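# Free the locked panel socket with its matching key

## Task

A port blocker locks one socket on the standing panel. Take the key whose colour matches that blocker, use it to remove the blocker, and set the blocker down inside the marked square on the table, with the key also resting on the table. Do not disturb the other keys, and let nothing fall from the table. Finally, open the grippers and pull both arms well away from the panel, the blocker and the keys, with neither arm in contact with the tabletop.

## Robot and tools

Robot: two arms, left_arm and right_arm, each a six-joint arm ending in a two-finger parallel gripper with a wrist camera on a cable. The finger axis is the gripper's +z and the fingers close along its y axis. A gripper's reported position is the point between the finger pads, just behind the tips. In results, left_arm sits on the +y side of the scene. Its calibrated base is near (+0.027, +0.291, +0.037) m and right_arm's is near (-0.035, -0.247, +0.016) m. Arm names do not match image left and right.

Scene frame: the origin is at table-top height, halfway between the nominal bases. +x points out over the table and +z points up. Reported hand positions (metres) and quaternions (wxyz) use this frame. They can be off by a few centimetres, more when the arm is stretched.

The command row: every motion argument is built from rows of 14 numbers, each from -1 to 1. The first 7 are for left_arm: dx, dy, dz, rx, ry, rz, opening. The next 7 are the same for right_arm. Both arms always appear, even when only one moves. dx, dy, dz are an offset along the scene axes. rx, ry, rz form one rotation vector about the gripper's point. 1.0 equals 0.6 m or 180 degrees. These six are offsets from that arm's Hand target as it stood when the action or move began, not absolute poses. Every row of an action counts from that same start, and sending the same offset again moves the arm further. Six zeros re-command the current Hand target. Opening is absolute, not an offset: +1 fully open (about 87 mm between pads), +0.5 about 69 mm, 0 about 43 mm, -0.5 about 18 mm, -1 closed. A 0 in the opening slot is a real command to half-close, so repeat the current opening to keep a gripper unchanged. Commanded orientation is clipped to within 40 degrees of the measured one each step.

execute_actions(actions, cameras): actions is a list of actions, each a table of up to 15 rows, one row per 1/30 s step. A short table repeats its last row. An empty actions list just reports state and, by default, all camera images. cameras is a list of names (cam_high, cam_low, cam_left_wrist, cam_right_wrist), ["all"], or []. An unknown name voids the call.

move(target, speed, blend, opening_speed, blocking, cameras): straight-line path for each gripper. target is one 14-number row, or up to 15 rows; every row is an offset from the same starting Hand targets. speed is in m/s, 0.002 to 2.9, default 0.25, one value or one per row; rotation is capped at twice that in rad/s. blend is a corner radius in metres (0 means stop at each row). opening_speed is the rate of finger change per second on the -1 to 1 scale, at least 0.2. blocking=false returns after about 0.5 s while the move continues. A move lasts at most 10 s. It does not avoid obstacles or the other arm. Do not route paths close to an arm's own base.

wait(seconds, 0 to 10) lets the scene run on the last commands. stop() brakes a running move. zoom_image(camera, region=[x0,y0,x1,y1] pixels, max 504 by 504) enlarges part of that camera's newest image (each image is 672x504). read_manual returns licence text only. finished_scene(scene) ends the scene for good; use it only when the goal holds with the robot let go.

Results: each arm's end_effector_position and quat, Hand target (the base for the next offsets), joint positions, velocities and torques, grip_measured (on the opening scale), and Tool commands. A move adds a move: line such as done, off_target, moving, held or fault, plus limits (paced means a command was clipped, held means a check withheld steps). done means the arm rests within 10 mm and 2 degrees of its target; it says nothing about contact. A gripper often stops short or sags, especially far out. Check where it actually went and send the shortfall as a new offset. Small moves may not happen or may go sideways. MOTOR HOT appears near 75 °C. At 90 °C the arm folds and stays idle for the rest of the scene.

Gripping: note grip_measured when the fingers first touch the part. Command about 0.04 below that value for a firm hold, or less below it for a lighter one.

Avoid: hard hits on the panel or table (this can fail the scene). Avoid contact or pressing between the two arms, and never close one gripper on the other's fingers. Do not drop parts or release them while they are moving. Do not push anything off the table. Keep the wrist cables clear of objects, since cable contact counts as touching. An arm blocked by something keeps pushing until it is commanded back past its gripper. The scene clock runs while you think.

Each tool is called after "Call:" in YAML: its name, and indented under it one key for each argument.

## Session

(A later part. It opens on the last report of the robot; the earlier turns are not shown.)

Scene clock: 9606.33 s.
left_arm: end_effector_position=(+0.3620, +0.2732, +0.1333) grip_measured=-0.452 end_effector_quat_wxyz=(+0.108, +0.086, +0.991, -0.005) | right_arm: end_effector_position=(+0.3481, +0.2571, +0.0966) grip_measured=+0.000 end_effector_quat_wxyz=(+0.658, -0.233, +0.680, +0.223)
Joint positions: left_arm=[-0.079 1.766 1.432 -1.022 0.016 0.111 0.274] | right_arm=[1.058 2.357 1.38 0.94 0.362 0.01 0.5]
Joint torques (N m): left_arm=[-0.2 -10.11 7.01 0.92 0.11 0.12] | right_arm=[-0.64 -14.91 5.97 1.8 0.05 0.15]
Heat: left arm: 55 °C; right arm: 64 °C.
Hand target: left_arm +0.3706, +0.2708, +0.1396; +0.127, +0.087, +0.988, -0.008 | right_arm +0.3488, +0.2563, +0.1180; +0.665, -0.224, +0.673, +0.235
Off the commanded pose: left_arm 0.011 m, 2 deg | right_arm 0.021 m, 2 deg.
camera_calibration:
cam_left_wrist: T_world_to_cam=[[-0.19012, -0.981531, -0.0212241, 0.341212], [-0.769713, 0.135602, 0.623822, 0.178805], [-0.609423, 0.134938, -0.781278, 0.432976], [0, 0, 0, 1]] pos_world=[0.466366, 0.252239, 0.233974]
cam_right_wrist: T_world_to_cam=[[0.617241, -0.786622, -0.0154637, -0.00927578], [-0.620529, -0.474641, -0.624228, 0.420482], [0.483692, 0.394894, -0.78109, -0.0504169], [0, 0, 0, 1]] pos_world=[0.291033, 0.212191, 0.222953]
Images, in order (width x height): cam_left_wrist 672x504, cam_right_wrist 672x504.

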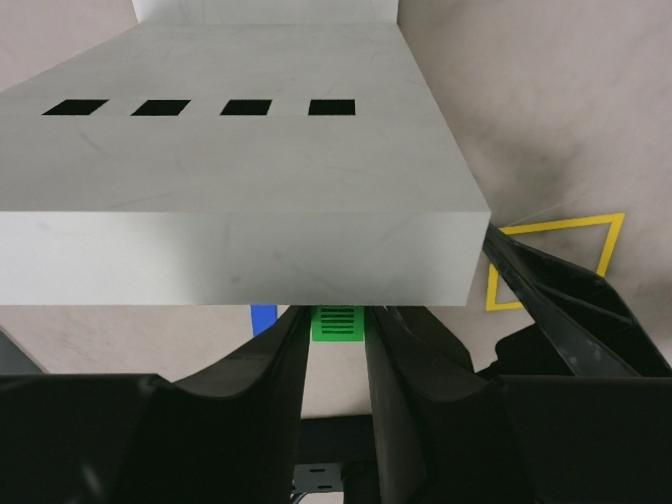

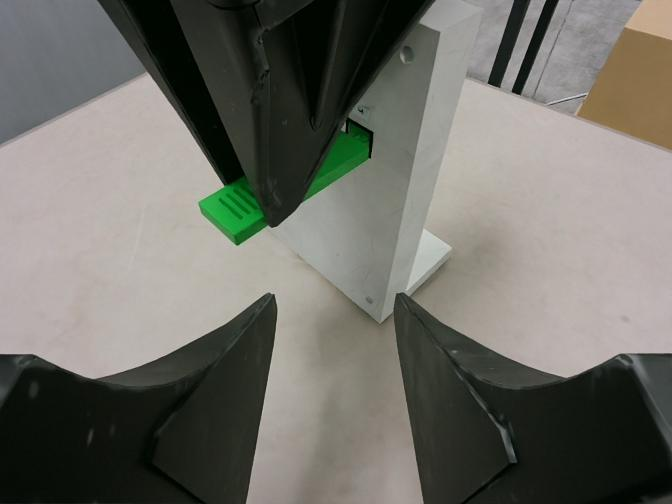

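Call:
execute_actions:
  actions:
    - [[0.0093,0.0095,-0.0167,0,0,0,-0.62,0,0,0,0,0,0,0],[-0.0187,-0.0105,0.0153,0,0,0,-0.62,0,0,0,0,0,0,0],[0.0093,0.0095,-0.0167,0,0,0,-0.62,0,0,0,0,0,0,0],[-0.0187,-0.0105,0.0153,0,0,0,-0.62,0,0,0,0,0,0,0],[0.0093,0.0095,-0.0167,0,0,0,-0.62,0,0,0,0,0,0,0],[-0.0187,-0.0105,0.0153,0,0,0,-0.62,0,0,0,0,0,0,0],[0.0073,0.0095,0.0113,0,0,0,-0.62,0,0,0,0,0,0,0],[-0.0167,-0.0105,-0.0127,0,0,0,-0.62,0,0,0,0,0,0,0],[0.0073,0.0095,0.0113,0,0,0,-0.62,0,0,0,0,0,0,0],[-0.0167,-0.0105,-0.0127,0,0,0,-0.62,0,0,0,0,0,0,0],[0.0073,0.0095,0.0113,0,0,0,-0.62,0,0,0,0,0,0,0],[-0.0167,-0.0105,-0.0127,0,0,0,-0.62,0,0,0,0,0,0,0],[0.0033,0.0075,0.0073,0,0,0,-0.62,0,0,0,0,0,0,0],[-0.0087,-0.0055,-0.0047,0,0,0,-0.62,0,0,0,0,0,0,0],[-0.0047,-0.0005,-0.0007,0,0,0,-0.62,0,0,0,0,0,0,0]]
    - [[0.0185,-0.0003,-0.016,0,0,0,-0.62,0,0,0,0,0,0,0],[-0.0095,-0.0003,0.016,0,0,0,-0.62,0,0,0,0,0,0,0],[0.0185,-0.0003,-0.016,0,0,0,-0.62,0,0,0,0,0,0,0],[-0.0095,-0.0003,0.016,0,0,0,-0.62,0,0,0,0,0,0,0],[0.0185,-0.0003,-0.016,0,0,0,-0.62,0,0,0,0,0,0,0],[-0.0095,-0.0003,0.016,0,0,0,-0.62,0,0,0,0,0,0,0],[0.0165,-0.0003,0.012,0,0,0,-0.62,0,0,0,0,0,0,0],[-0.0075,-0.0003,-0.012,0,0,0,-0.62,0,0,0,0,0,0,0],[0.0165,-0.0003,0.012,0,0,0,-0.62,0,0,0,0,0,0,0],[-0.0075,-0.0003,-0.012,0,0,0,-0.62,0,0,0,0,0,0,0],[0.0165,-0.0003,0.012,0,0,0,-0.62,0,0,0,0,0,0,0],[-0.0075,-0.0003,-0.012,0,0,0,-0.62,0,0,0,0,0,0,0],[0.0125,-0.0003,0.008,0,0,0,-0.62,0,0,0,0,0,0,0],[0.0005,-0.0003,-0.004,0,0,0,-0.62,0,0,0,0,0,0,0],[0.0045,-0.0003,0.0,0,0,0,-0.62,0,0,0,0,0,0,0]]
  cameras: ["cam_right_wrist","cam_left_wrist"]

Call:
zoom_image:
  camera: "cam_right_wrist"
  region: [344, 120, 372, 148]

Call:
zoom_image:
  camera: "cam_left_wrist"
  region: [280, 50, 400, 140]

Scene clock: 9634.97 s.
left_arm: end_effector_position=(+0.3617, +0.2731, +0.1330) grip_measured=-0.452 end_effector_quat_wxyz=(+0.107, +0.085, +0.991, -0.004) | right_arm: end_effector_position=(+0.3481, +0.2571, +0.0966) grip_measured=+0.000 end_effector_quat_wxyz=(+0.658, -0.233, +0.680, +0.223)
Joint positions: left_arm=[-0.08 1.766 1.431 -1.021 0.014 0.109 0.274] | right_arm=[1.058 2.357 1.38 0.94 0.362 0.01 0.5]
Joint torques (N m): left_arm=[-0.13 -10.06 6.72 0.91 0.08 0.11] | right_arm=[-0.66 -14.79 5.94 1.88 0.05 0.16]
Heat: left arm: 55 °C; right arm: 64 °C.
Hand target: left_arm +0.3705, +0.2703, +0.1392; +0.127, +0.087, +0.988, -0.008 | right_arm +0.3488, +0.2563, +0.1180; +0.665, -0.224, +0.673, +0.235
Off the commanded pose: left_arm 0.011 m, 2 deg | right_arm 0.021 m, 2 deg.
camera_calibration:
cam_left_wrist: T_world_to_cam=[[-0.18937, -0.981644, -0.0226843, 0.340986], [-0.769413, 0.133996, 0.624539, 0.179091], [-0.610035, 0.135723, -0.780664, 0.432434], [0, 0, 0, 1]] pos_world=[0.466167, 0.252038, 0.233471]
cam_right_wrist: T_world_to_cam=[[0.617241, -0.786622, -0.0154637, -0.00927578], [-0.620529, -0.474641, -0.624228, 0.420482], [0.483692, 0.394894, -0.78109, -0.0504169], [0, 0, 0, 1]] pos_world=[0.291033, 0.212191, 0.222953]
Images, in order (width x height): cam_left_wrist 672x504, cam_right_wrist 672x504.

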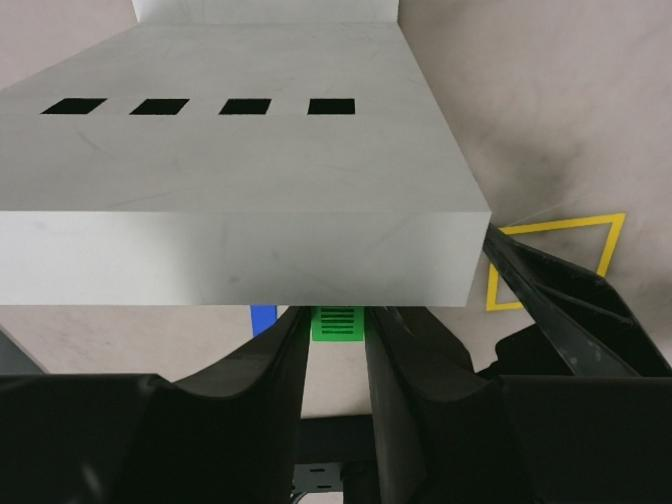

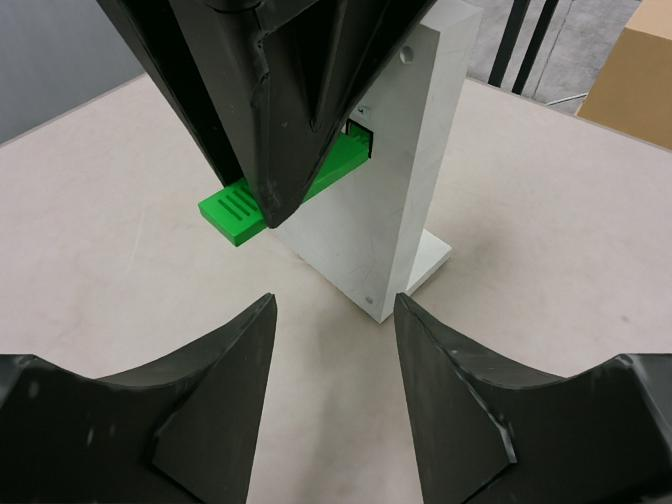

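Scaled by 18.000.

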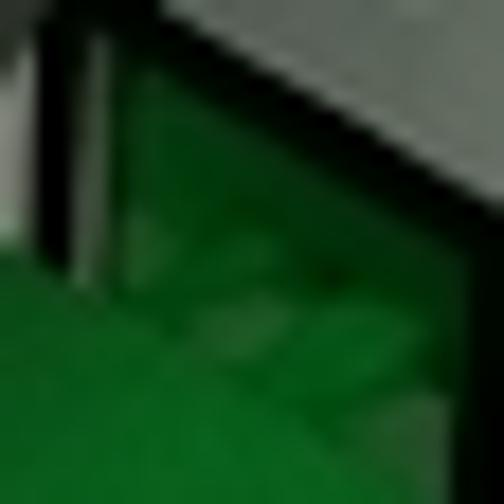

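Scaled by 4.200.

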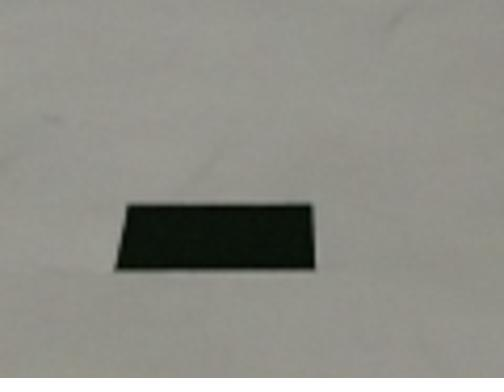

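Call:
execute_actions:
  actions:
    - [[0.009,0.0088,-0.016,0,0,0,-0.62,0,0,0,0,0,0,0],[-0.019,-0.0112,0.016,0,0,0,-0.62,0,0,0,0,0,0,0],[0.009,0.0088,-0.016,0,0,0,-0.62,0,0,0,0,0,0,0],[-0.019,-0.0112,0.016,0,0,0,-0.62,0,0,0,0,0,0,0],[0.009,0.0088,-0.016,0,0,0,-0.62,0,0,0,0,0,0,0],[-0.019,-0.0112,0.016,0,0,0,-0.62,0,0,0,0,0,0,0],[0.007,0.0088,0.012,0,0,0,-0.62,0,0,0,0,0,0,0],[-0.017,-0.0112,-0.012,0,0,0,-0.62,0,0,0,0,0,0,0],[0.007,0.0088,0.012,0,0,0,-0.62,0,0,0,0,0,0,0],[-0.017,-0.0112,-0.012,0,0,0,-0.62,0,0,0,0,0,0,0],[0.007,0.0088,0.012,0,0,0,-0.62,0,0,0,0,0,0,0],[-0.017,-0.0112,-0.012,0,0,0,-0.62,0,0,0,0,0,0,0],[0.003,0.0068,0.008,0,0,0,-0.62,0,0,0,0,0,0,0],[-0.009,-0.0062,-0.004,0,0,0,-0.62,0,0,0,0,0,0,0],[-0.005,-0.0012,0.0,0,0,0,-0.62,0,0,0,0,0,0,0]]
    - [[0.0185,0.0,-0.016,0,0,0,-0.62,0,0,0,0,0,0,0],[-0.0095,0.0,0.016,0,0,0,-0.62,0,0,0,0,0,0,0],[0.0185,0.0,-0.016,0,0,0,-0.62,0,0,0,0,0,0,0],[-0.0095,0.0,0.016,0,0,0,-0.62,0,0,0,0,0,0,0],[0.0185,0.0,-0.016,0,0,0,-0.62,0,0,0,0,0,0,0],[-0.0095,0.0,0.016,0,0,0,-0.62,0,0,0,0,0,0,0],[0.0165,0.0,0.012,0,0,0,-0.62,0,0,0,0,0,0,0],[-0.0075,0.0,-0.012,0,0,0,-0.62,0,0,0,0,0,0,0],[0.0165,0.0,0.012,0,0,0,-0.62,0,0,0,0,0,0,0],[-0.0075,0.0,-0.012,0,0,0,-0.62,0,0,0,0,0,0,0],[0.0165,0.0,0.012,0,0,0,-0.62,0,0,0,0,0,0,0],[-0.0075,0.0,-0.012,0,0,0,-0.62,0,0,0,0,0,0,0],[0.0125,0.0,0.008,0,0,0,-0.62,0,0,0,0,0,0,0],[0.0005,0.0,-0.004,0,0,0,-0.62,0,0,0,0,0,0,0],[0.0045,0.0,0.0,0,0,0,-0.62,0,0,0,0,0,0,0]]
  cameras: ["cam_right_wrist","cam_left_wrist"]

Call:
zoom_image:
  camera: "cam_right_wrist"
  region: [344, 120, 372, 148]

Call:
zoom_image:
  camera: "cam_left_wrist"
  region: [280, 50, 400, 140]

Scene clock: 9687.60 s.
left_arm: end_effector_position=(+0.3609, +0.2725, +0.1329) grip_measured=-0.452 end_effector_quat_wxyz=(+0.106, +0.085, +0.991, -0.004) | right_arm: end_effector_position=(+0.3481, +0.2571, +0.0966) grip_measured=+0.000 end_effector_quat_wxyz=(+0.658, -0.233, +0.680, +0.223)
Joint positions: left_arm=[-0.083 1.764 1.429 -1.022 0.012 0.107 0.274] | right_arm=[1.058 2.357 1.38 0.94 0.362 0.01 0.5]
Joint torques (N m): left_arm=[-0.17 -10.1 7.06 0.9 0.16 0.11] | right_arm=[-0.59 -14.99 5.87 1.81 0.04 0.07]
Heat: left arm: 55 °C; right arm: 64 °C.
Hand target: left_arm +0.3702, +0.2696, +0.1392; +0.127, +0.087, +0.988, -0.008 | right_arm +0.3488, +0.2563, +0.1180; +0.665, -0.224, +0.673, +0.235
Off the commanded pose: left_arm 0.012 m, 2 deg | right_arm 0.021 m, 2 deg.
camera_calibration:
cam_left_wrist: T_world_to_cam=[[-0.188975, -0.981686, -0.0241105, 0.34032], [-0.768559, 0.132576, 0.625892, 0.178419], [-0.611233, 0.136808, -0.779537, 0.431965], [0, 0, 0, 1]] pos_world=[0.465469, 0.251337, 0.233267]
cam_right_wrist: T_world_to_cam=[[0.617241, -0.786622, -0.0154637, -0.00927578], [-0.620529, -0.474641, -0.624228, 0.420482], [0.483692, 0.394894, -0.78109, -0.0504169], [0, 0, 0, 1]] pos_world=[0.291033, 0.212191, 0.222953]
Images, in order (width x height): cam_left_wrist 672x504, cam_right_wrist 672x504.

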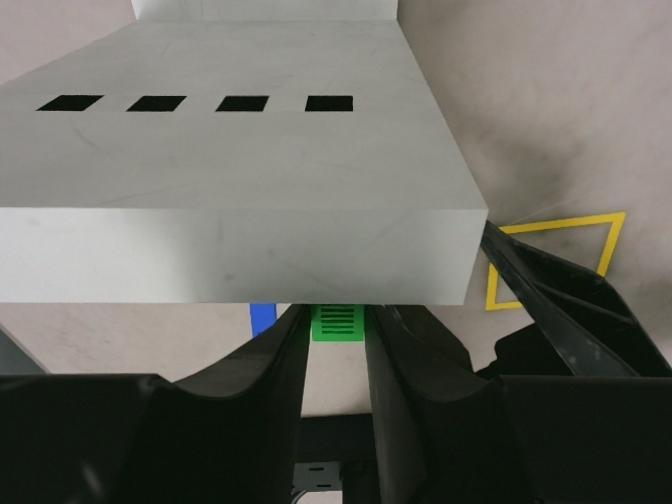

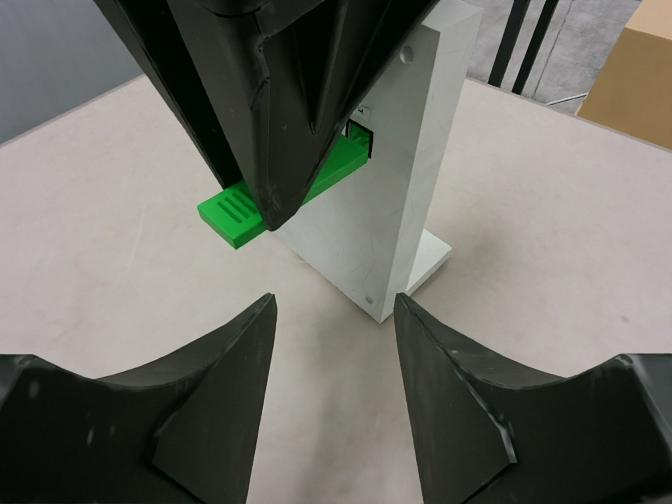

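Scaled by 18.000.

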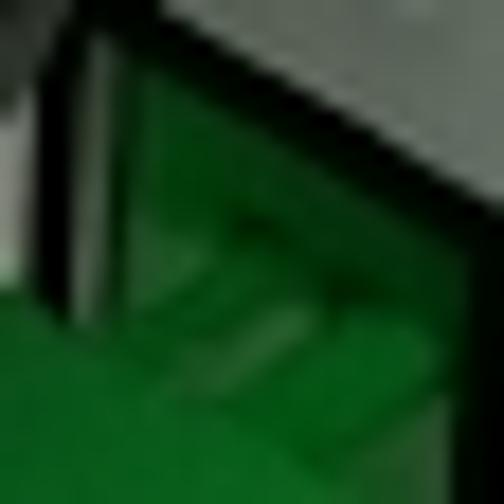

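Scaled by 4.200.

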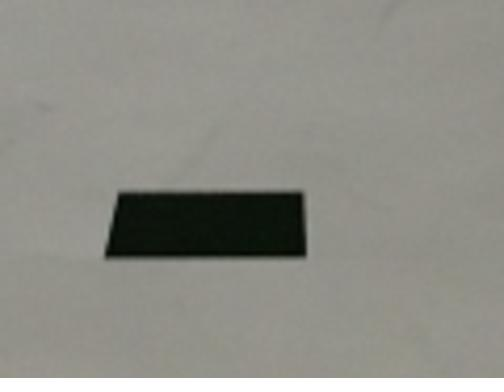

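Call:
execute_actions:
  actions:
    - [[0.0093,0.0145,-0.016,0,0,0,-0.62,0,0,0,0,0,0,0],[-0.0187,-0.0055,0.016,0,0,0,-0.62,0,0,0,0,0,0,0],[0.0093,0.0145,-0.016,0,0,0,-0.62,0,0,0,0,0,0,0],[-0.0187,-0.0055,0.016,0,0,0,-0.62,0,0,0,0,0,0,0],[0.0073,0.0145,0.012,0,0,0,-0.62,0,0,0,0,0,0,0],[-0.0167,-0.0055,-0.012,0,0,0,-0.62,0,0,0,0,0,0,0],[0.0073,0.0145,0.012,0,0,0,-0.62,0,0,0,0,0,0,0],[-0.0167,-0.0055,-0.012,0,0,0,-0.62,0,0,0,0,0,0,0],[0.0033,0.0125,0.008,0,0,0,-0.62,0,0,0,0,0,0,0],[-0.0087,-0.0005,-0.004,0,0,0,-0.62,0,0,0,0,0,0,0],[-0.0047,0.0045,0,0,0,0,-0.62,0,0,0,0,0,0,0]]
    - [[0.0187,-0.0003,-0.016,0,0,0,-0.62,0,0,0,0,0,0,0],[-0.0093,-0.0003,0.016,0,0,0,-0.62,0,0,0,0,0,0,0],[0.0187,-0.0003,-0.016,0,0,0,-0.62,0,0,0,0,0,0,0],[-0.0093,-0.0003,0.016,0,0,0,-0.62,0,0,0,0,0,0,0],[0.0167,-0.0003,0.012,0,0,0,-0.62,0,0,0,0,0,0,0],[-0.0073,-0.0003,-0.012,0,0,0,-0.62,0,0,0,0,0,0,0],[0.0167,-0.0003,0.012,0,0,0,-0.62,0,0,0,0,0,0,0],[-0.0073,-0.0003,-0.012,0,0,0,-0.62,0,0,0,0,0,0,0],[0.0127,-0.0003,0.008,0,0,0,-0.62,0,0,0,0,0,0,0],[0.0007,-0.0003,-0.004,0,0,0,-0.62,0,0,0,0,0,0,0],[0.0047,-0.0003,0,0,0,0,-0.62,0,0,0,0,0,0,0]]
  cameras: ["cam_right_wrist","cam_left_wrist"]

Call:
zoom_image:
  camera: "cam_right_wrist"
  region: [344, 120, 372, 148]

Call:
zoom_image:
  camera: "cam_left_wrist"
  region: [280, 50, 400, 140]

Scene clock: 9791.37 s.
left_arm: end_effector_position=(+0.3621, +0.2742, +0.1334) grip_measured=-0.452 end_effector_quat_wxyz=(+0.109, +0.086, +0.990, -0.004) | right_arm: end_effector_position=(+0.3481, +0.2571, +0.0966) grip_measured=+0.000 end_effector_quat_wxyz=(+0.658, -0.233, +0.680, +0.223)
Joint positions: left_arm=[-0.077 1.764 1.43 -1.019 0.014 0.113 0.274] | right_arm=[1.058 2.357 1.38 0.94 0.362 0.01 0.5]
Joint torques (N m): left_arm=[-0.08 -10.04 6.71 0.92 0.12 0.13] | right_arm=[-0.39 -14.86 6.13 1.87 0 0.11]
Heat: left arm: 53 °C; right arm: 64 °C.
Hand target: left_arm +0.3701, +0.2721, +0.1392; +0.127, +0.087, +0.988, -0.008 | right_arm +0.3488, +0.2563, +0.1180; +0.665, -0.224, +0.673, +0.235
Off the commanded pose: left_arm 0.010 m, 2 deg | right_arm 0.021 m, 2 deg.
camera_calibration:
cam_left_wrist: T_world_to_cam=[[-0.190345, -0.981425, -0.0239719, 0.342681], [-0.771221, 0.134378, 0.622222, 0.179803], [-0.607443, 0.136924, -0.782474, 0.431756], [0, 0, 0, 1]] pos_world=[0.466163, 0.253036, 0.234175]
cam_right_wrist: T_world_to_cam=[[0.617241, -0.786622, -0.0154637, -0.00927578], [-0.620529, -0.474641, -0.624228, 0.420482], [0.483692, 0.394894, -0.78109, -0.0504169], [0, 0, 0, 1]] pos_world=[0.291033, 0.212191, 0.222953]
Images, in order (width x height): cam_left_wrist 672x504, cam_right_wrist 672x504.

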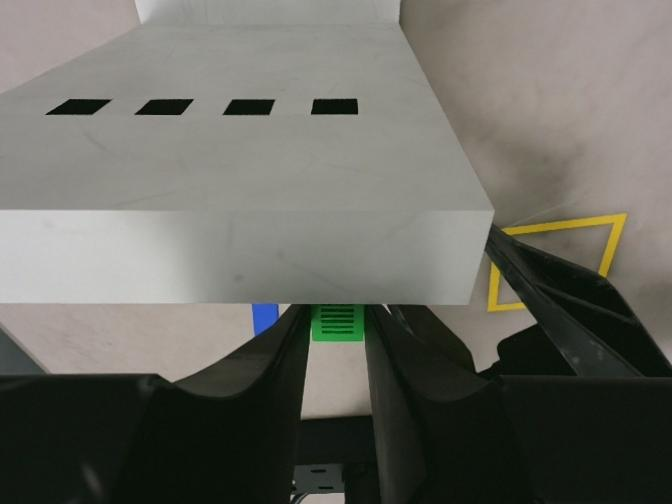

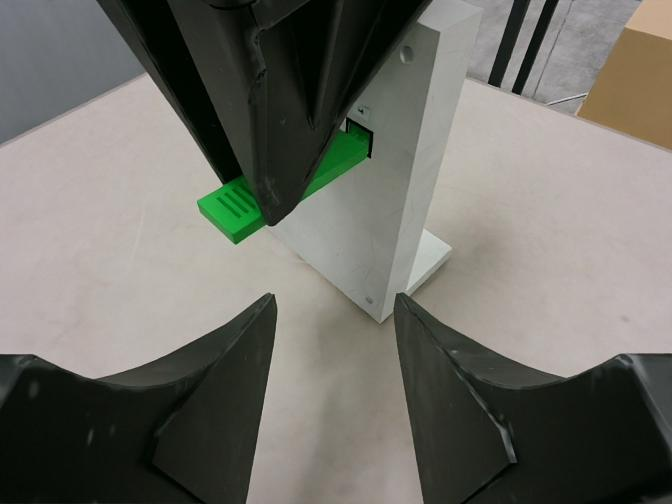

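Scaled by 18.000.

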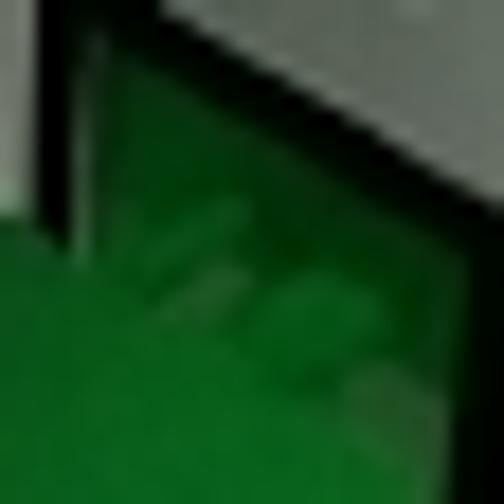

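Scaled by 4.200.

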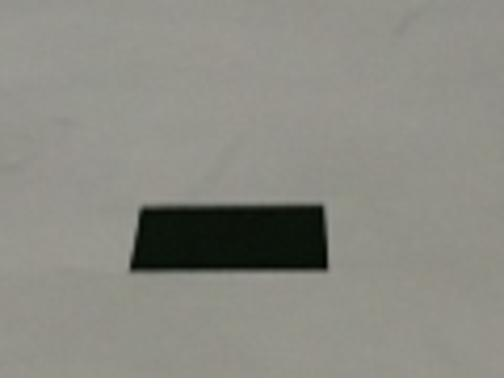

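Call:
execute_actions:
  actions:
    - [[0.0185,-0.0003,-0.016,0,0,0,-0.62,0,0,0,0,0,0,0],[-0.0095,-0.0003,0.016,0,0,0,-0.62,0,0,0,0,0,0,0],[0.0185,-0.0003,-0.016,0,0,0,-0.62,0,0,0,0,0,0,0],[-0.0095,-0.0003,0.016,0,0,0,-0.62,0,0,0,0,0,0,0],[0.0165,-0.0003,0.012,0,0,0,-0.62,0,0,0,0,0,0,0],[-0.0075,-0.0003,-0.012,0,0,0,-0.62,0,0,0,0,0,0,0],[0.0165,-0.0003,0.012,0,0,0,-0.62,0,0,0,0,0,0,0],[-0.0075,-0.0003,-0.012,0,0,0,-0.62,0,0,0,0,0,0,0],[0.0125,-0.0003,0.008,0,0,0,-0.62,0,0,0,0,0,0,0],[0.0005,-0.0003,-0.004,0,0,0,-0.62,0,0,0,0,0,0,0],[0.0045,-0.0003,0,0,0,0,-0.62,0,0,0,0,0,0,0]]
  cameras: ["cam_right_wrist","cam_left_wrist"]

Call:
zoom_image:
  camera: "cam_right_wrist"
  region: [344, 120, 372, 148]

Call:
zoom_image:
  camera: "cam_left_wrist"
  region: [280, 50, 400, 140]

Scene clock: 9805.93 s.
left_arm: end_effector_position=(+0.3633, +0.2742, +0.1336) grip_measured=-0.452 end_effector_quat_wxyz=(+0.106, +0.086, +0.991, -0.004) | right_arm: end_effector_position=(+0.3481, +0.2571, +0.0966) grip_measured=+0.000 end_effector_quat_wxyz=(+0.658, -0.233, +0.680, +0.223)
Joint positions: left_arm=[-0.077 1.773 1.441 -1.026 0.014 0.113 0.274] | right_arm=[1.058 2.357 1.38 0.94 0.362 0.01 0.5]
Joint torques (N m): left_arm=[-0.1 -10.24 6.91 0.93 0.13 0.12] | right_arm=[-0.46 -14.8 6.06 1.8 0.04 0.18]
Heat: left arm: 52 °C; right arm: 64 °C.
Hand target: left_arm +0.3729, +0.2719, +0.1393; +0.127, +0.087, +0.988, -0.008 | right_arm +0.3488, +0.2563, +0.1180; +0.665, -0.224, +0.673, +0.235
Off the commanded pose: left_arm 0.011 m, 2 deg | right_arm 0.021 m, 2 deg.
camera_calibration:
cam_left_wrist: T_world_to_cam=[[-0.190418, -0.981425, -0.023379, 0.342777], [-0.768373, 0.134175, 0.625779, 0.179133], [-0.611018, 0.137124, -0.77965, 0.433466], [0, 0, 0, 1]] pos_world=[0.467767, 0.252936, 0.233868]
cam_right_wrist: T_world_to_cam=[[0.617241, -0.786622, -0.0154637, -0.00927578], [-0.620529, -0.474641, -0.624228, 0.420482], [0.483692, 0.394894, -0.78109, -0.0504169], [0, 0, 0, 1]] pos_world=[0.291033, 0.212191, 0.222953]
Images, in order (width x height): cam_left_wrist 672x504, cam_right_wrist 672x504.

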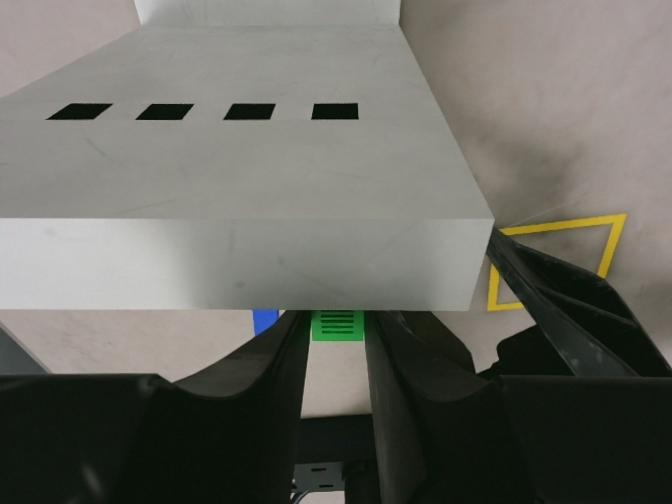

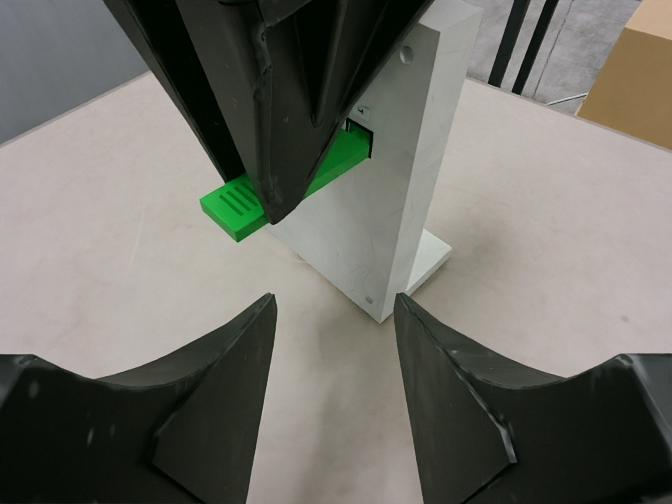

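Scaled by 18.000.

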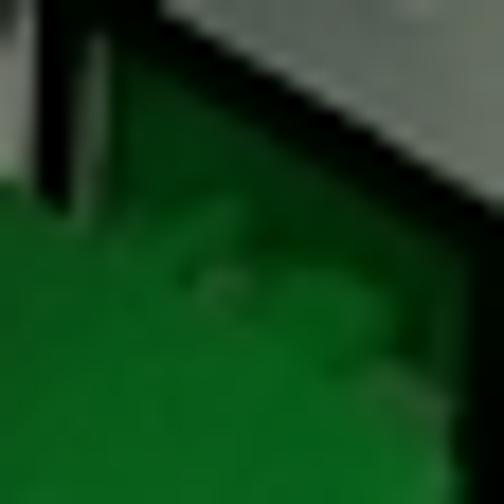

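Scaled by 4.200.

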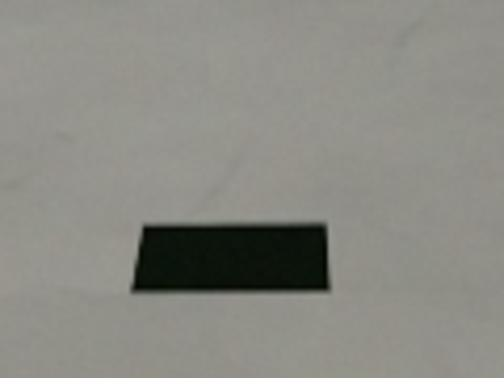

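Call:
execute_actions:
  actions:
    - [[0.0185,-0.0005,-0.016,0,0,0,-0.62,0,0,0,0,0,0,0],[-0.0095,-0.0005,0.016,0,0,0,-0.62,0,0,0,0,0,0,0],[0.0185,-0.0005,-0.016,0,0,0,-0.62,0,0,0,0,0,0,0],[-0.0095,-0.0005,0.016,0,0,0,-0.62,0,0,0,0,0,0,0],[0.0165,-0.0005,0.012,0,0,0,-0.62,0,0,0,0,0,0,0],[-0.0075,-0.0005,-0.012,0,0,0,-0.62,0,0,0,0,0,0,0],[0.0165,-0.0005,0.012,0,0,0,-0.62,0,0,0,0,0,0,0],[-0.0075,-0.0005,-0.012,0,0,0,-0.62,0,0,0,0,0,0,0],[0.0125,-0.0005,0.008,0,0,0,-0.62,0,0,0,0,0,0,0],[0.0005,-0.0005,-0.004,0,0,0,-0.62,0,0,0,0,0,0,0],[0.0045,-0.0005,0,0,0,0,-0.62,0,0,0,0,0,0,0]]
  cameras: ["cam_right_wrist","cam_left_wrist"]

Call:
zoom_image:
  camera: "cam_right_wrist"
  region: [344, 120, 372, 148]

Call:
zoom_image:
  camera: "cam_left_wrist"
  region: [280, 50, 400, 140]

Scene clock: 9824.20 s.
left_arm: end_effector_position=(+0.3648, +0.2741, +0.1339) grip_measured=-0.452 end_effector_quat_wxyz=(+0.105, +0.086, +0.991, -0.004) | right_arm: end_effector_position=(+0.3481, +0.2571, +0.0966) grip_measured=+0.000 end_effector_quat_wxyz=(+0.658, -0.233, +0.680, +0.223)
Joint positions: left_arm=[-0.077 1.782 1.454 -1.033 0.014 0.113 0.274] | right_arm=[1.058 2.357 1.38 0.94 0.362 0.01 0.5]
Joint torques (N m): left_arm=[-0.1 -10.14 6.74 0.98 0.14 0.11] | right_arm=[-0.36 -14.97 5.93 1.82 -0.02 0.14]
Heat: left arm: 55 °C; right arm: 64 °C.
Hand target: left_arm +0.3756, +0.2717, +0.1393; +0.127, +0.087, +0.988, -0.007 | right_arm +0.3488, +0.2563, +0.1180; +0.665, -0.224, +0.673, +0.235
Off the commanded pose: left_arm 0.012 m, 3 deg | right_arm 0.021 m, 2 deg.
camera_calibration:
cam_left_wrist: T_world_to_cam=[[-0.190555, -0.98141, -0.0228618, 0.342997], [-0.765984, 0.134081, 0.628722, 0.178965], [-0.613969, 0.137318, -0.777294, 0.435408], [0, 0, 0, 1]] pos_world=[0.469771, 0.252836, 0.233762]
cam_right_wrist: T_world_to_cam=[[0.617241, -0.786622, -0.0154637, -0.00927578], [-0.620529, -0.474641, -0.624228, 0.420482], [0.483692, 0.394894, -0.78109, -0.0504169], [0, 0, 0, 1]] pos_world=[0.291033, 0.212191, 0.222953]
Images, in order (width x height): cam_left_wrist 672x504, cam_right_wrist 672x504.

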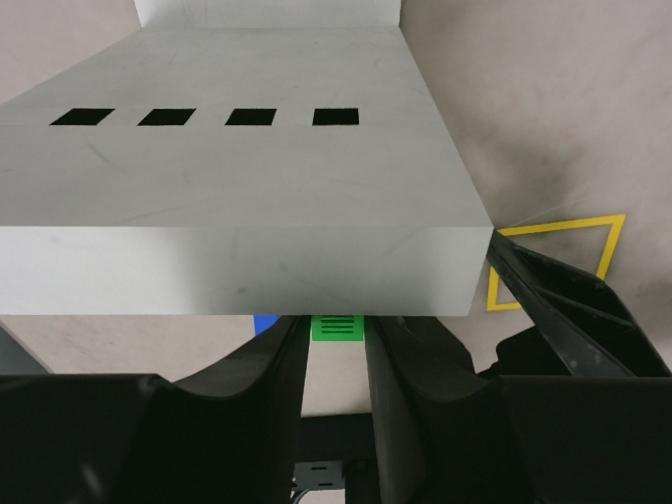

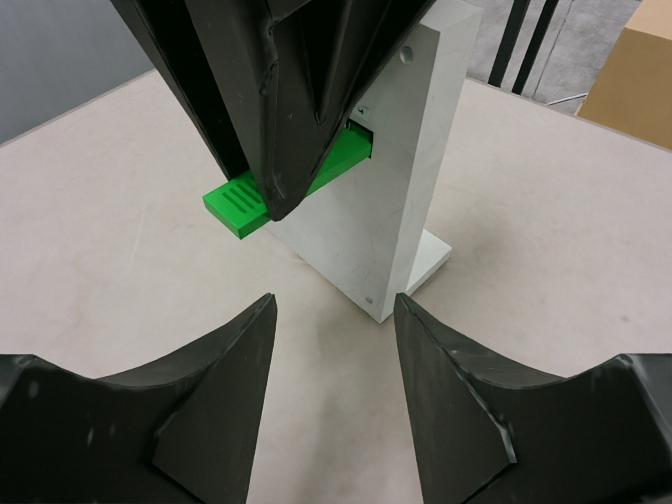

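Scaled by 18.000.

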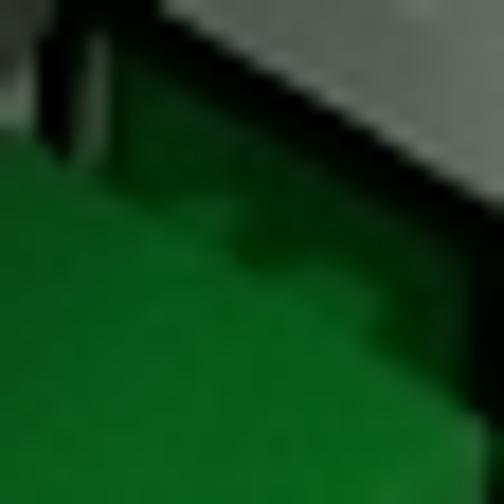

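Scaled by 4.200.

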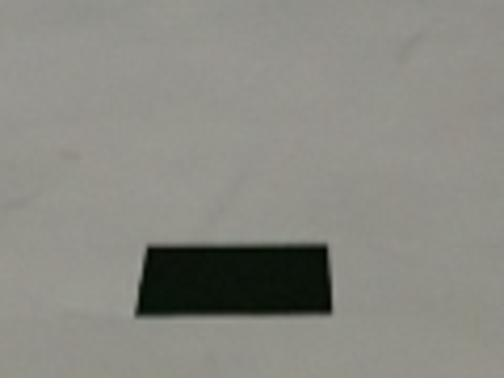

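Call:
execute_actions:
  actions:
    - [[0.0185,-0.0005,-0.016,0,0,0,-0.62,0,0,0,0,0,0,0],[-0.0095,-0.0005,0.016,0,0,0,-0.62,0,0,0,0,0,0,0],[0.0185,-0.0005,-0.016,0,0,0,-0.62,0,0,0,0,0,0,0],[-0.0095,-0.0005,0.016,0,0,0,-0.62,0,0,0,0,0,0,0],[0.0165,-0.0005,0.012,0,0,0,-0.62,0,0,0,0,0,0,0],[-0.0075,-0.0005,-0.012,0,0,0,-0.62,0,0,0,0,0,0,0],[0.0165,-0.0005,0.012,0,0,0,-0.62,0,0,0,0,0,0,0],[-0.0075,-0.0005,-0.012,0,0,0,-0.62,0,0,0,0,0,0,0],[0.0125,-0.0005,0.008,0,0,0,-0.62,0,0,0,0,0,0,0],[0.0005,-0.0005,-0.004,0,0,0,-0.62,0,0,0,0,0,0,0],[0.0045,-0.0005,0,0,0,0,-0.62,0,0,0,0,0,0,0]]
  cameras: ["cam_right_wrist","cam_left_wrist"]

Call:
zoom_image:
  camera: "cam_right_wrist"
  region: [332, 110, 382, 160]

Scene clock: 9838.47 s.
left_arm: end_effector_position=(+0.3657, +0.2740, +0.1336) grip_measured=-0.452 end_effector_quat_wxyz=(+0.101, +0.086, +0.991, -0.004) | right_arm: end_effector_position=(+0.3481, +0.2571, +0.0966) grip_measured=+0.000 end_effector_quat_wxyz=(+0.658, -0.233, +0.680, +0.223)
Joint positions: left_arm=[-0.077 1.792 1.465 -1.041 0.014 0.113 0.274] | right_arm=[1.058 2.357 1.38 0.94 0.362 0.01 0.5]
Joint torques (N m): left_arm=[-0.21 -9.73 7.24 1.05 0.18 0.1] | right_arm=[-0.55 -14.78 6 1.82 -0.07 0.16]
Heat: left arm: 54 °C; right arm: 64 °C.
Hand target: left_arm +0.3782, +0.2714, +0.1392; +0.127, +0.087, +0.988, -0.007 | right_arm +0.3488, +0.2563, +0.1180; +0.665, -0.224, +0.673, +0.235
Off the commanded pose: left_arm 0.014 m, 3 deg | right_arm 0.021 m, 2 deg.
camera_calibration:
cam_left_wrist: T_world_to_cam=[[-0.190646, -0.981411, -0.0220405, 0.343016], [-0.761892, 0.13377, 0.63374, 0.177686], [-0.619011, 0.137612, -0.773232, 0.436995], [0, 0, 0, 1]] pos_world=[0.471277, 0.252735, 0.232852]
cam_right_wrist: T_world_to_cam=[[0.617241, -0.786622, -0.0154637, -0.00927578], [-0.620529, -0.474641, -0.624228, 0.420482], [0.483692, 0.394894, -0.78109, -0.0504169], [0, 0, 0, 1]] pos_world=[0.291033, 0.212191, 0.222953]
Images, in order (width x height): cam_left_wrist 672x504, cam_right_wrist 672x504.

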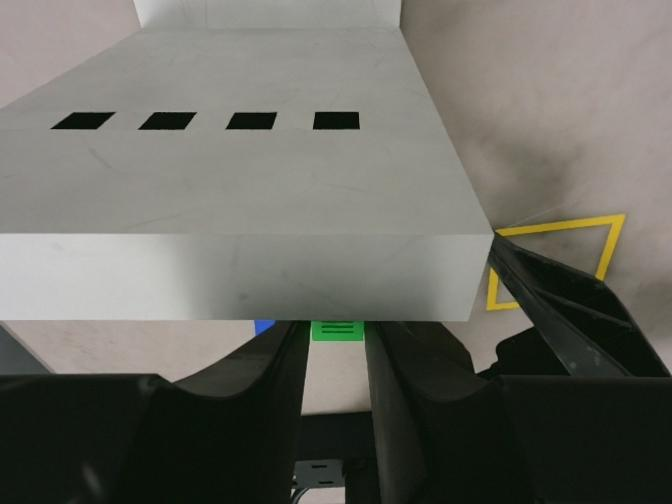

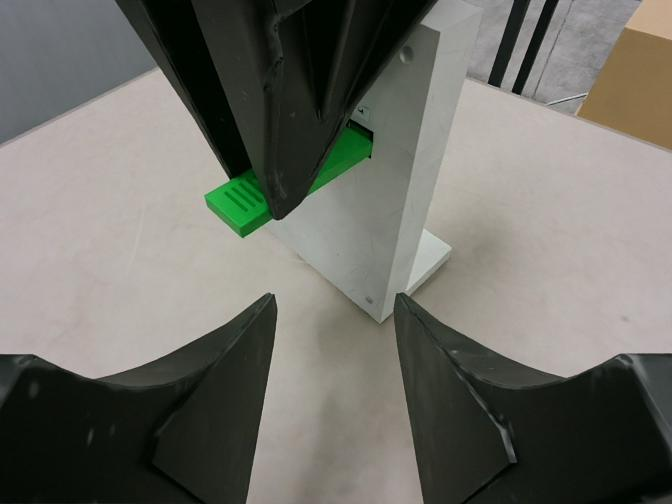

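Scaled by 10.080.

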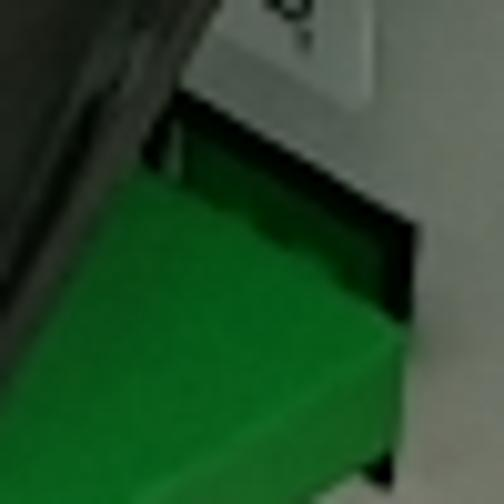

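Call:
execute_actions:
  actions:
    - [[0.0185,-0.0005,-0.0155,-0.0015,-0.008,0,-0.62,0,0,0,0,0,0,0],[-0.0095,-0.0005,0.0165,-0.0015,-0.008,0,-0.62,0,0,0,0,0,0,0],[0.0185,-0.0005,-0.0155,-0.0015,-0.008,0,-0.62,0,0,0,0,0,0,0],[-0.0095,-0.0005,0.0165,-0.0015,-0.008,0,-0.62,0,0,0,0,0,0,0],[0.0165,-0.0005,0.0125,-0.0015,-0.008,0,-0.62,0,0,0,0,0,0,0],[-0.0075,-0.0005,-0.0115,-0.0015,-0.008,0,-0.62,0,0,0,0,0,0,0],[0.0165,-0.0005,0.0125,-0.0015,-0.008,0,-0.62,0,0,0,0,0,0,0],[-0.0075,-0.0005,-0.0115,-0.0015,-0.008,0,-0.62,0,0,0,0,0,0,0],[0.0125,-0.0005,0.0085,-0.0015,-0.008,0,-0.62,0,0,0,0,0,0,0],[0.0005,-0.0005,-0.0035,-0.0015,-0.008,0,-0.62,0,0,0,0,0,0,0],[0.0045,-0.0005,0.0005,-0.0015,-0.008,0,-0.62,0,0,0,0,0,0,0]]
  cameras: ["cam_right_wrist","cam_left_wrist"]

Call:
zoom_image:
  camera: "cam_right_wrist"
  region: [332, 110, 382, 160]

Scene clock: 9854.63 s.
left_arm: end_effector_position=(+0.3658, +0.2738, +0.1319) grip_measured=-0.452 end_effector_quat_wxyz=(+0.105, +0.086, +0.991, -0.005) | right_arm: end_effector_position=(+0.3481, +0.2571, +0.0966) grip_measured=+0.000 end_effector_quat_wxyz=(+0.658, -0.233, +0.680, +0.223)
Joint positions: left_arm=[-0.077 1.785 1.45 -1.025 0.015 0.113 0.274] | right_arm=[1.058 2.357 1.38 0.94 0.362 0.01 0.5]
Joint torques (N m): left_arm=[-0.06 -10.88 6.71 1.25 0.17 0.11] | right_arm=[-0.57 -14.75 5.86 1.85 -0.06 0.11]
Heat: left arm: 53 °C; right arm: 64 °C.
Hand target: left_arm +0.3809, +0.2711, +0.1395; +0.139, +0.087, +0.986, -0.009 | right_arm +0.3488, +0.2563, +0.1180; +0.665, -0.224, +0.673, +0.235
Off the commanded pose: left_arm 0.017 m, 4 deg | right_arm 0.021 m, 2 deg.
camera_calibration:
cam_left_wrist: T_world_to_cam=[[-0.190733, -0.981396, -0.0219843, 0.342789], [-0.766873, 0.134985, 0.627443, 0.181219], [-0.612803, 0.136533, -0.778352, 0.434424], [0, 0, 0, 1]] pos_world=[0.470569, 0.252636, 0.231965]
cam_right_wrist: T_world_to_cam=[[0.617241, -0.786622, -0.0154637, -0.00927578], [-0.620529, -0.474641, -0.624228, 0.420482], [0.483692, 0.394894, -0.78109, -0.0504169], [0, 0, 0, 1]] pos_world=[0.291033, 0.212191, 0.222953]
Images, in order (width x height): cam_left_wrist 672x504, cam_right_wrist 672x504.

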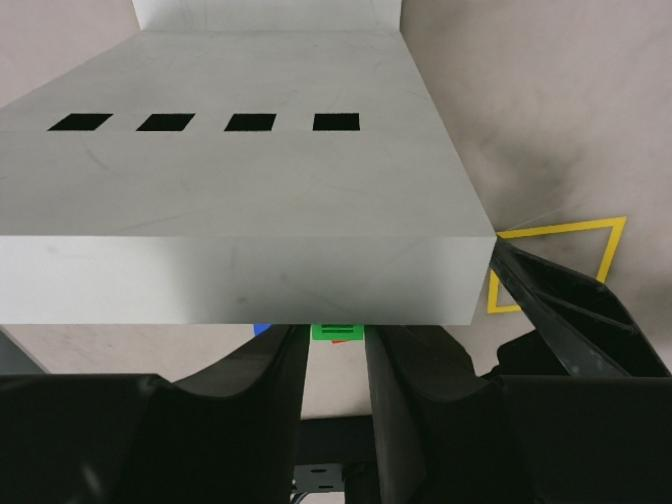

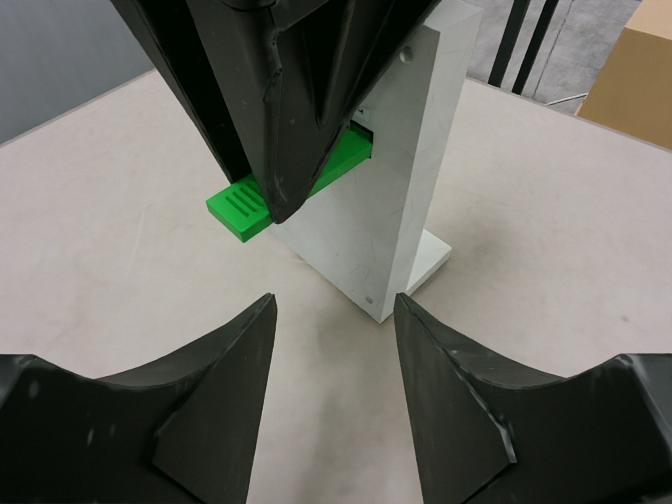

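Scaled by 10.080.

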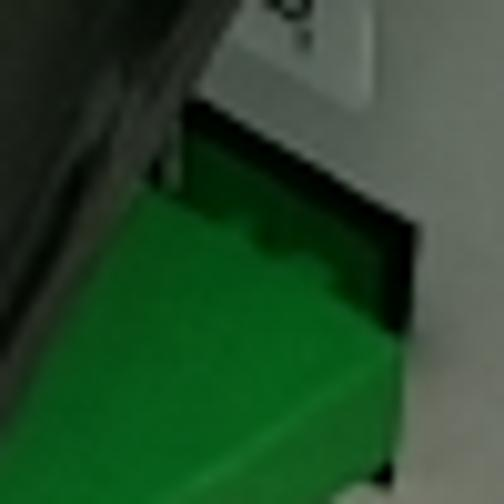

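Call:
move:
  target: [-0.0267, 0.0047, -0.005, 0.0045, 0.0248, 0, -0.62, 0, 0, 0, 0, 0, 0, 0]
  speed: 0.05
  cameras: ["cam_right_wrist","cam_left_wrist"]

Call:
zoom_image:
  camera: "cam_right_wrist"
  region: [332, 110, 382, 160]

Scene clock: 9879.87 s.
left_arm: end_effector_position=(+0.3646, +0.2739, +0.1318) grip_measured=-0.452 end_effector_quat_wxyz=(+0.103, +0.086, +0.991, -0.005) | right_arm: end_effector_position=(+0.3481, +0.2571, +0.0966) grip_measured=+0.000 end_effector_quat_wxyz=(+0.658, -0.233, +0.680, +0.223)
Joint positions: left_arm=[-0.077 1.785 1.45 -1.03 0.015 0.113 0.274] | right_arm=[1.058 2.357 1.38 0.94 0.362 0.01 0.5]
Joint torques (N m): left_arm=[0.09 -9.32 7.57 0.45 0.07 0.13] | right_arm=[-0.32 -14.82 5.61 1.81 -0.03 0.18]
Heat: left arm: 55 °C; right arm: 64 °C.
Hand target: left_arm +0.3649, +0.2739, +0.1365; +0.100, +0.087, +0.991, -0.005 | right_arm +0.3488, +0.2563, +0.1180; +0.665, -0.224, +0.673, +0.235
Off the commanded pose: left_arm 0.005 m, 0 deg | right_arm 0.021 m, 2 deg.
move: off_target (right_arm)
camera_calibration:
cam_left_wrist: T_world_to_cam=[[-0.190811, -0.981395, -0.0213097, 0.342622], [-0.763732, 0.134783, 0.631305, 0.178736], [-0.616688, 0.136735, -0.775242, 0.434566], [0, 0, 0, 1]] pos_world=[0.469874, 0.252736, 0.231358]
cam_right_wrist: T_world_to_cam=[[0.617241, -0.786622, -0.0154637, -0.00927578], [-0.620529, -0.474641, -0.624228, 0.420482], [0.483692, 0.394894, -0.78109, -0.0504169], [0, 0, 0, 1]] pos_world=[0.291033, 0.212191, 0.222953]
Images, in order (width x height): cam_left_wrist 672x504, cam_right_wrist 672x504.

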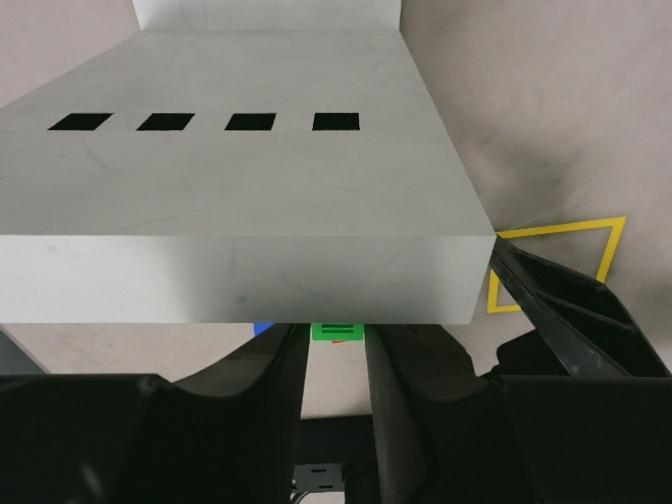

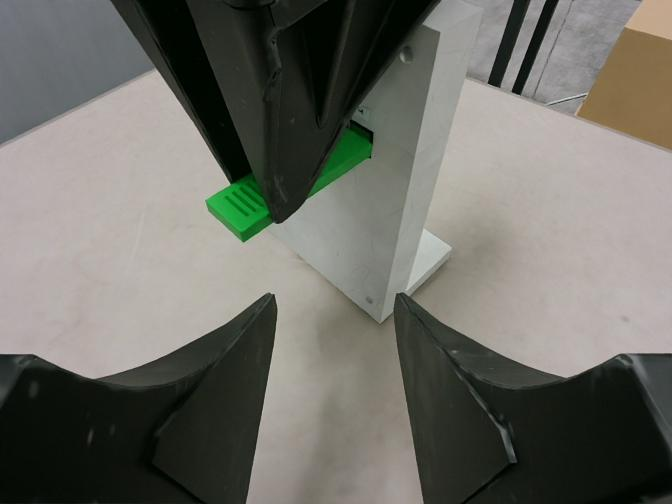

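Scaled by 10.080.

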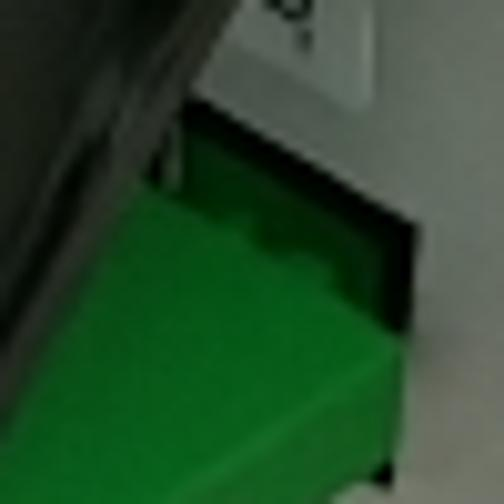

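Call:
move:
  target: [-0.02, 0.0035, -0.004, 0.002, 0.011, 0, -0.62, 0, 0, 0, 0, 0, 0, 0]
  speed: 0.05
  cameras: ["cam_right_wrist","cam_left_wrist"]

Call:
zoom_image:
  camera: "cam_right_wrist"
  region: [332, 110, 382, 160]

Scene clock: 9890.50 s.
left_arm: end_effector_position=(+0.3607, +0.2741, +0.1317) grip_measured=-0.452 end_effector_quat_wxyz=(+0.095, +0.086, +0.992, -0.005) | right_arm: end_effector_position=(+0.3481, +0.2571, +0.0966) grip_measured=+0.000 end_effector_quat_wxyz=(+0.658, -0.233, +0.680, +0.223)
Joint positions: left_arm=[-0.077 1.785 1.45 -1.045 0.015 0.113 0.274] | right_arm=[1.058 2.357 1.38 0.94 0.362 0.01 0.5]
Joint torques (N m): left_arm=[0.13 -10.33 5.78 0.35 0.05 0.17] | right_arm=[-0.31 -15.02 6 1.81 0.03 0.13]
Heat: left arm: 54 °C; right arm: 64 °C.
Hand target: left_arm +0.3529, +0.2760, +0.1341; +0.083, +0.088, +0.993, -0.004 | right_arm +0.3488, +0.2563, +0.1180; +0.665, -0.224, +0.673, +0.235
Off the commanded pose: left_arm 0.008 m, 1 deg | right_arm 0.021 m, 2 deg.
move: off_target (right_arm)
camera_calibration:
cam_left_wrist: T_world_to_cam=[[-0.191154, -0.981371, -0.0192432, 0.341906], [-0.75399, 0.134255, 0.64302, 0.170878], [-0.628458, 0.137425, -0.765607, 0.434861], [0, 0, 0, 1]] pos_world=[0.467489, 0.252835, 0.229634]
cam_right_wrist: T_world_to_cam=[[0.617241, -0.786622, -0.0154637, -0.00927578], [-0.620529, -0.474641, -0.624228, 0.420482], [0.483692, 0.394894, -0.78109, -0.0504169], [0, 0, 0, 1]] pos_world=[0.291033, 0.212191, 0.222953]
Images, in order (width x height): cam_left_wrist 672x504, cam_right_wrist 672x504.

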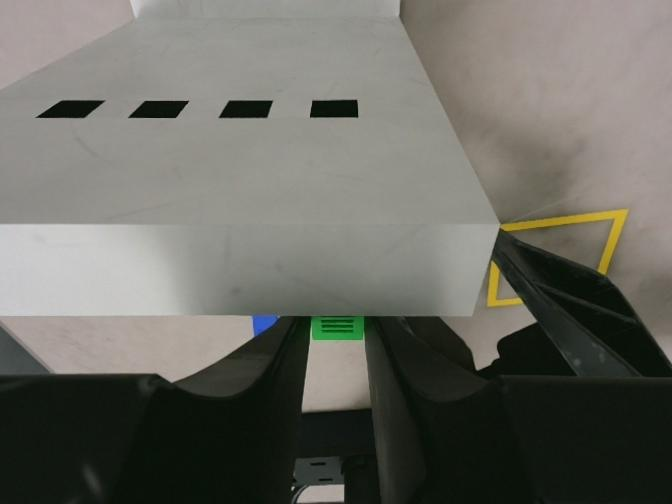

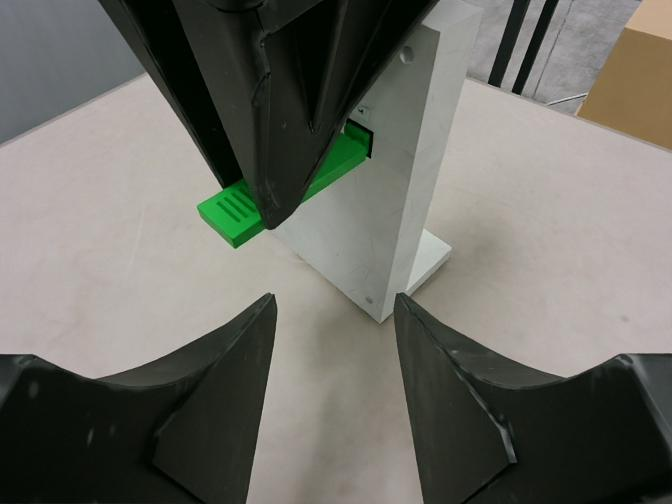

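Scaled by 10.080.

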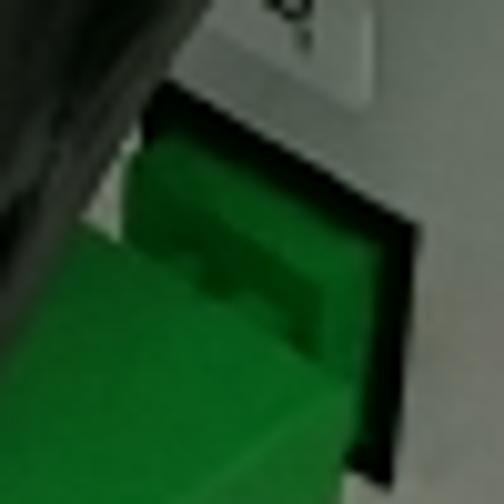

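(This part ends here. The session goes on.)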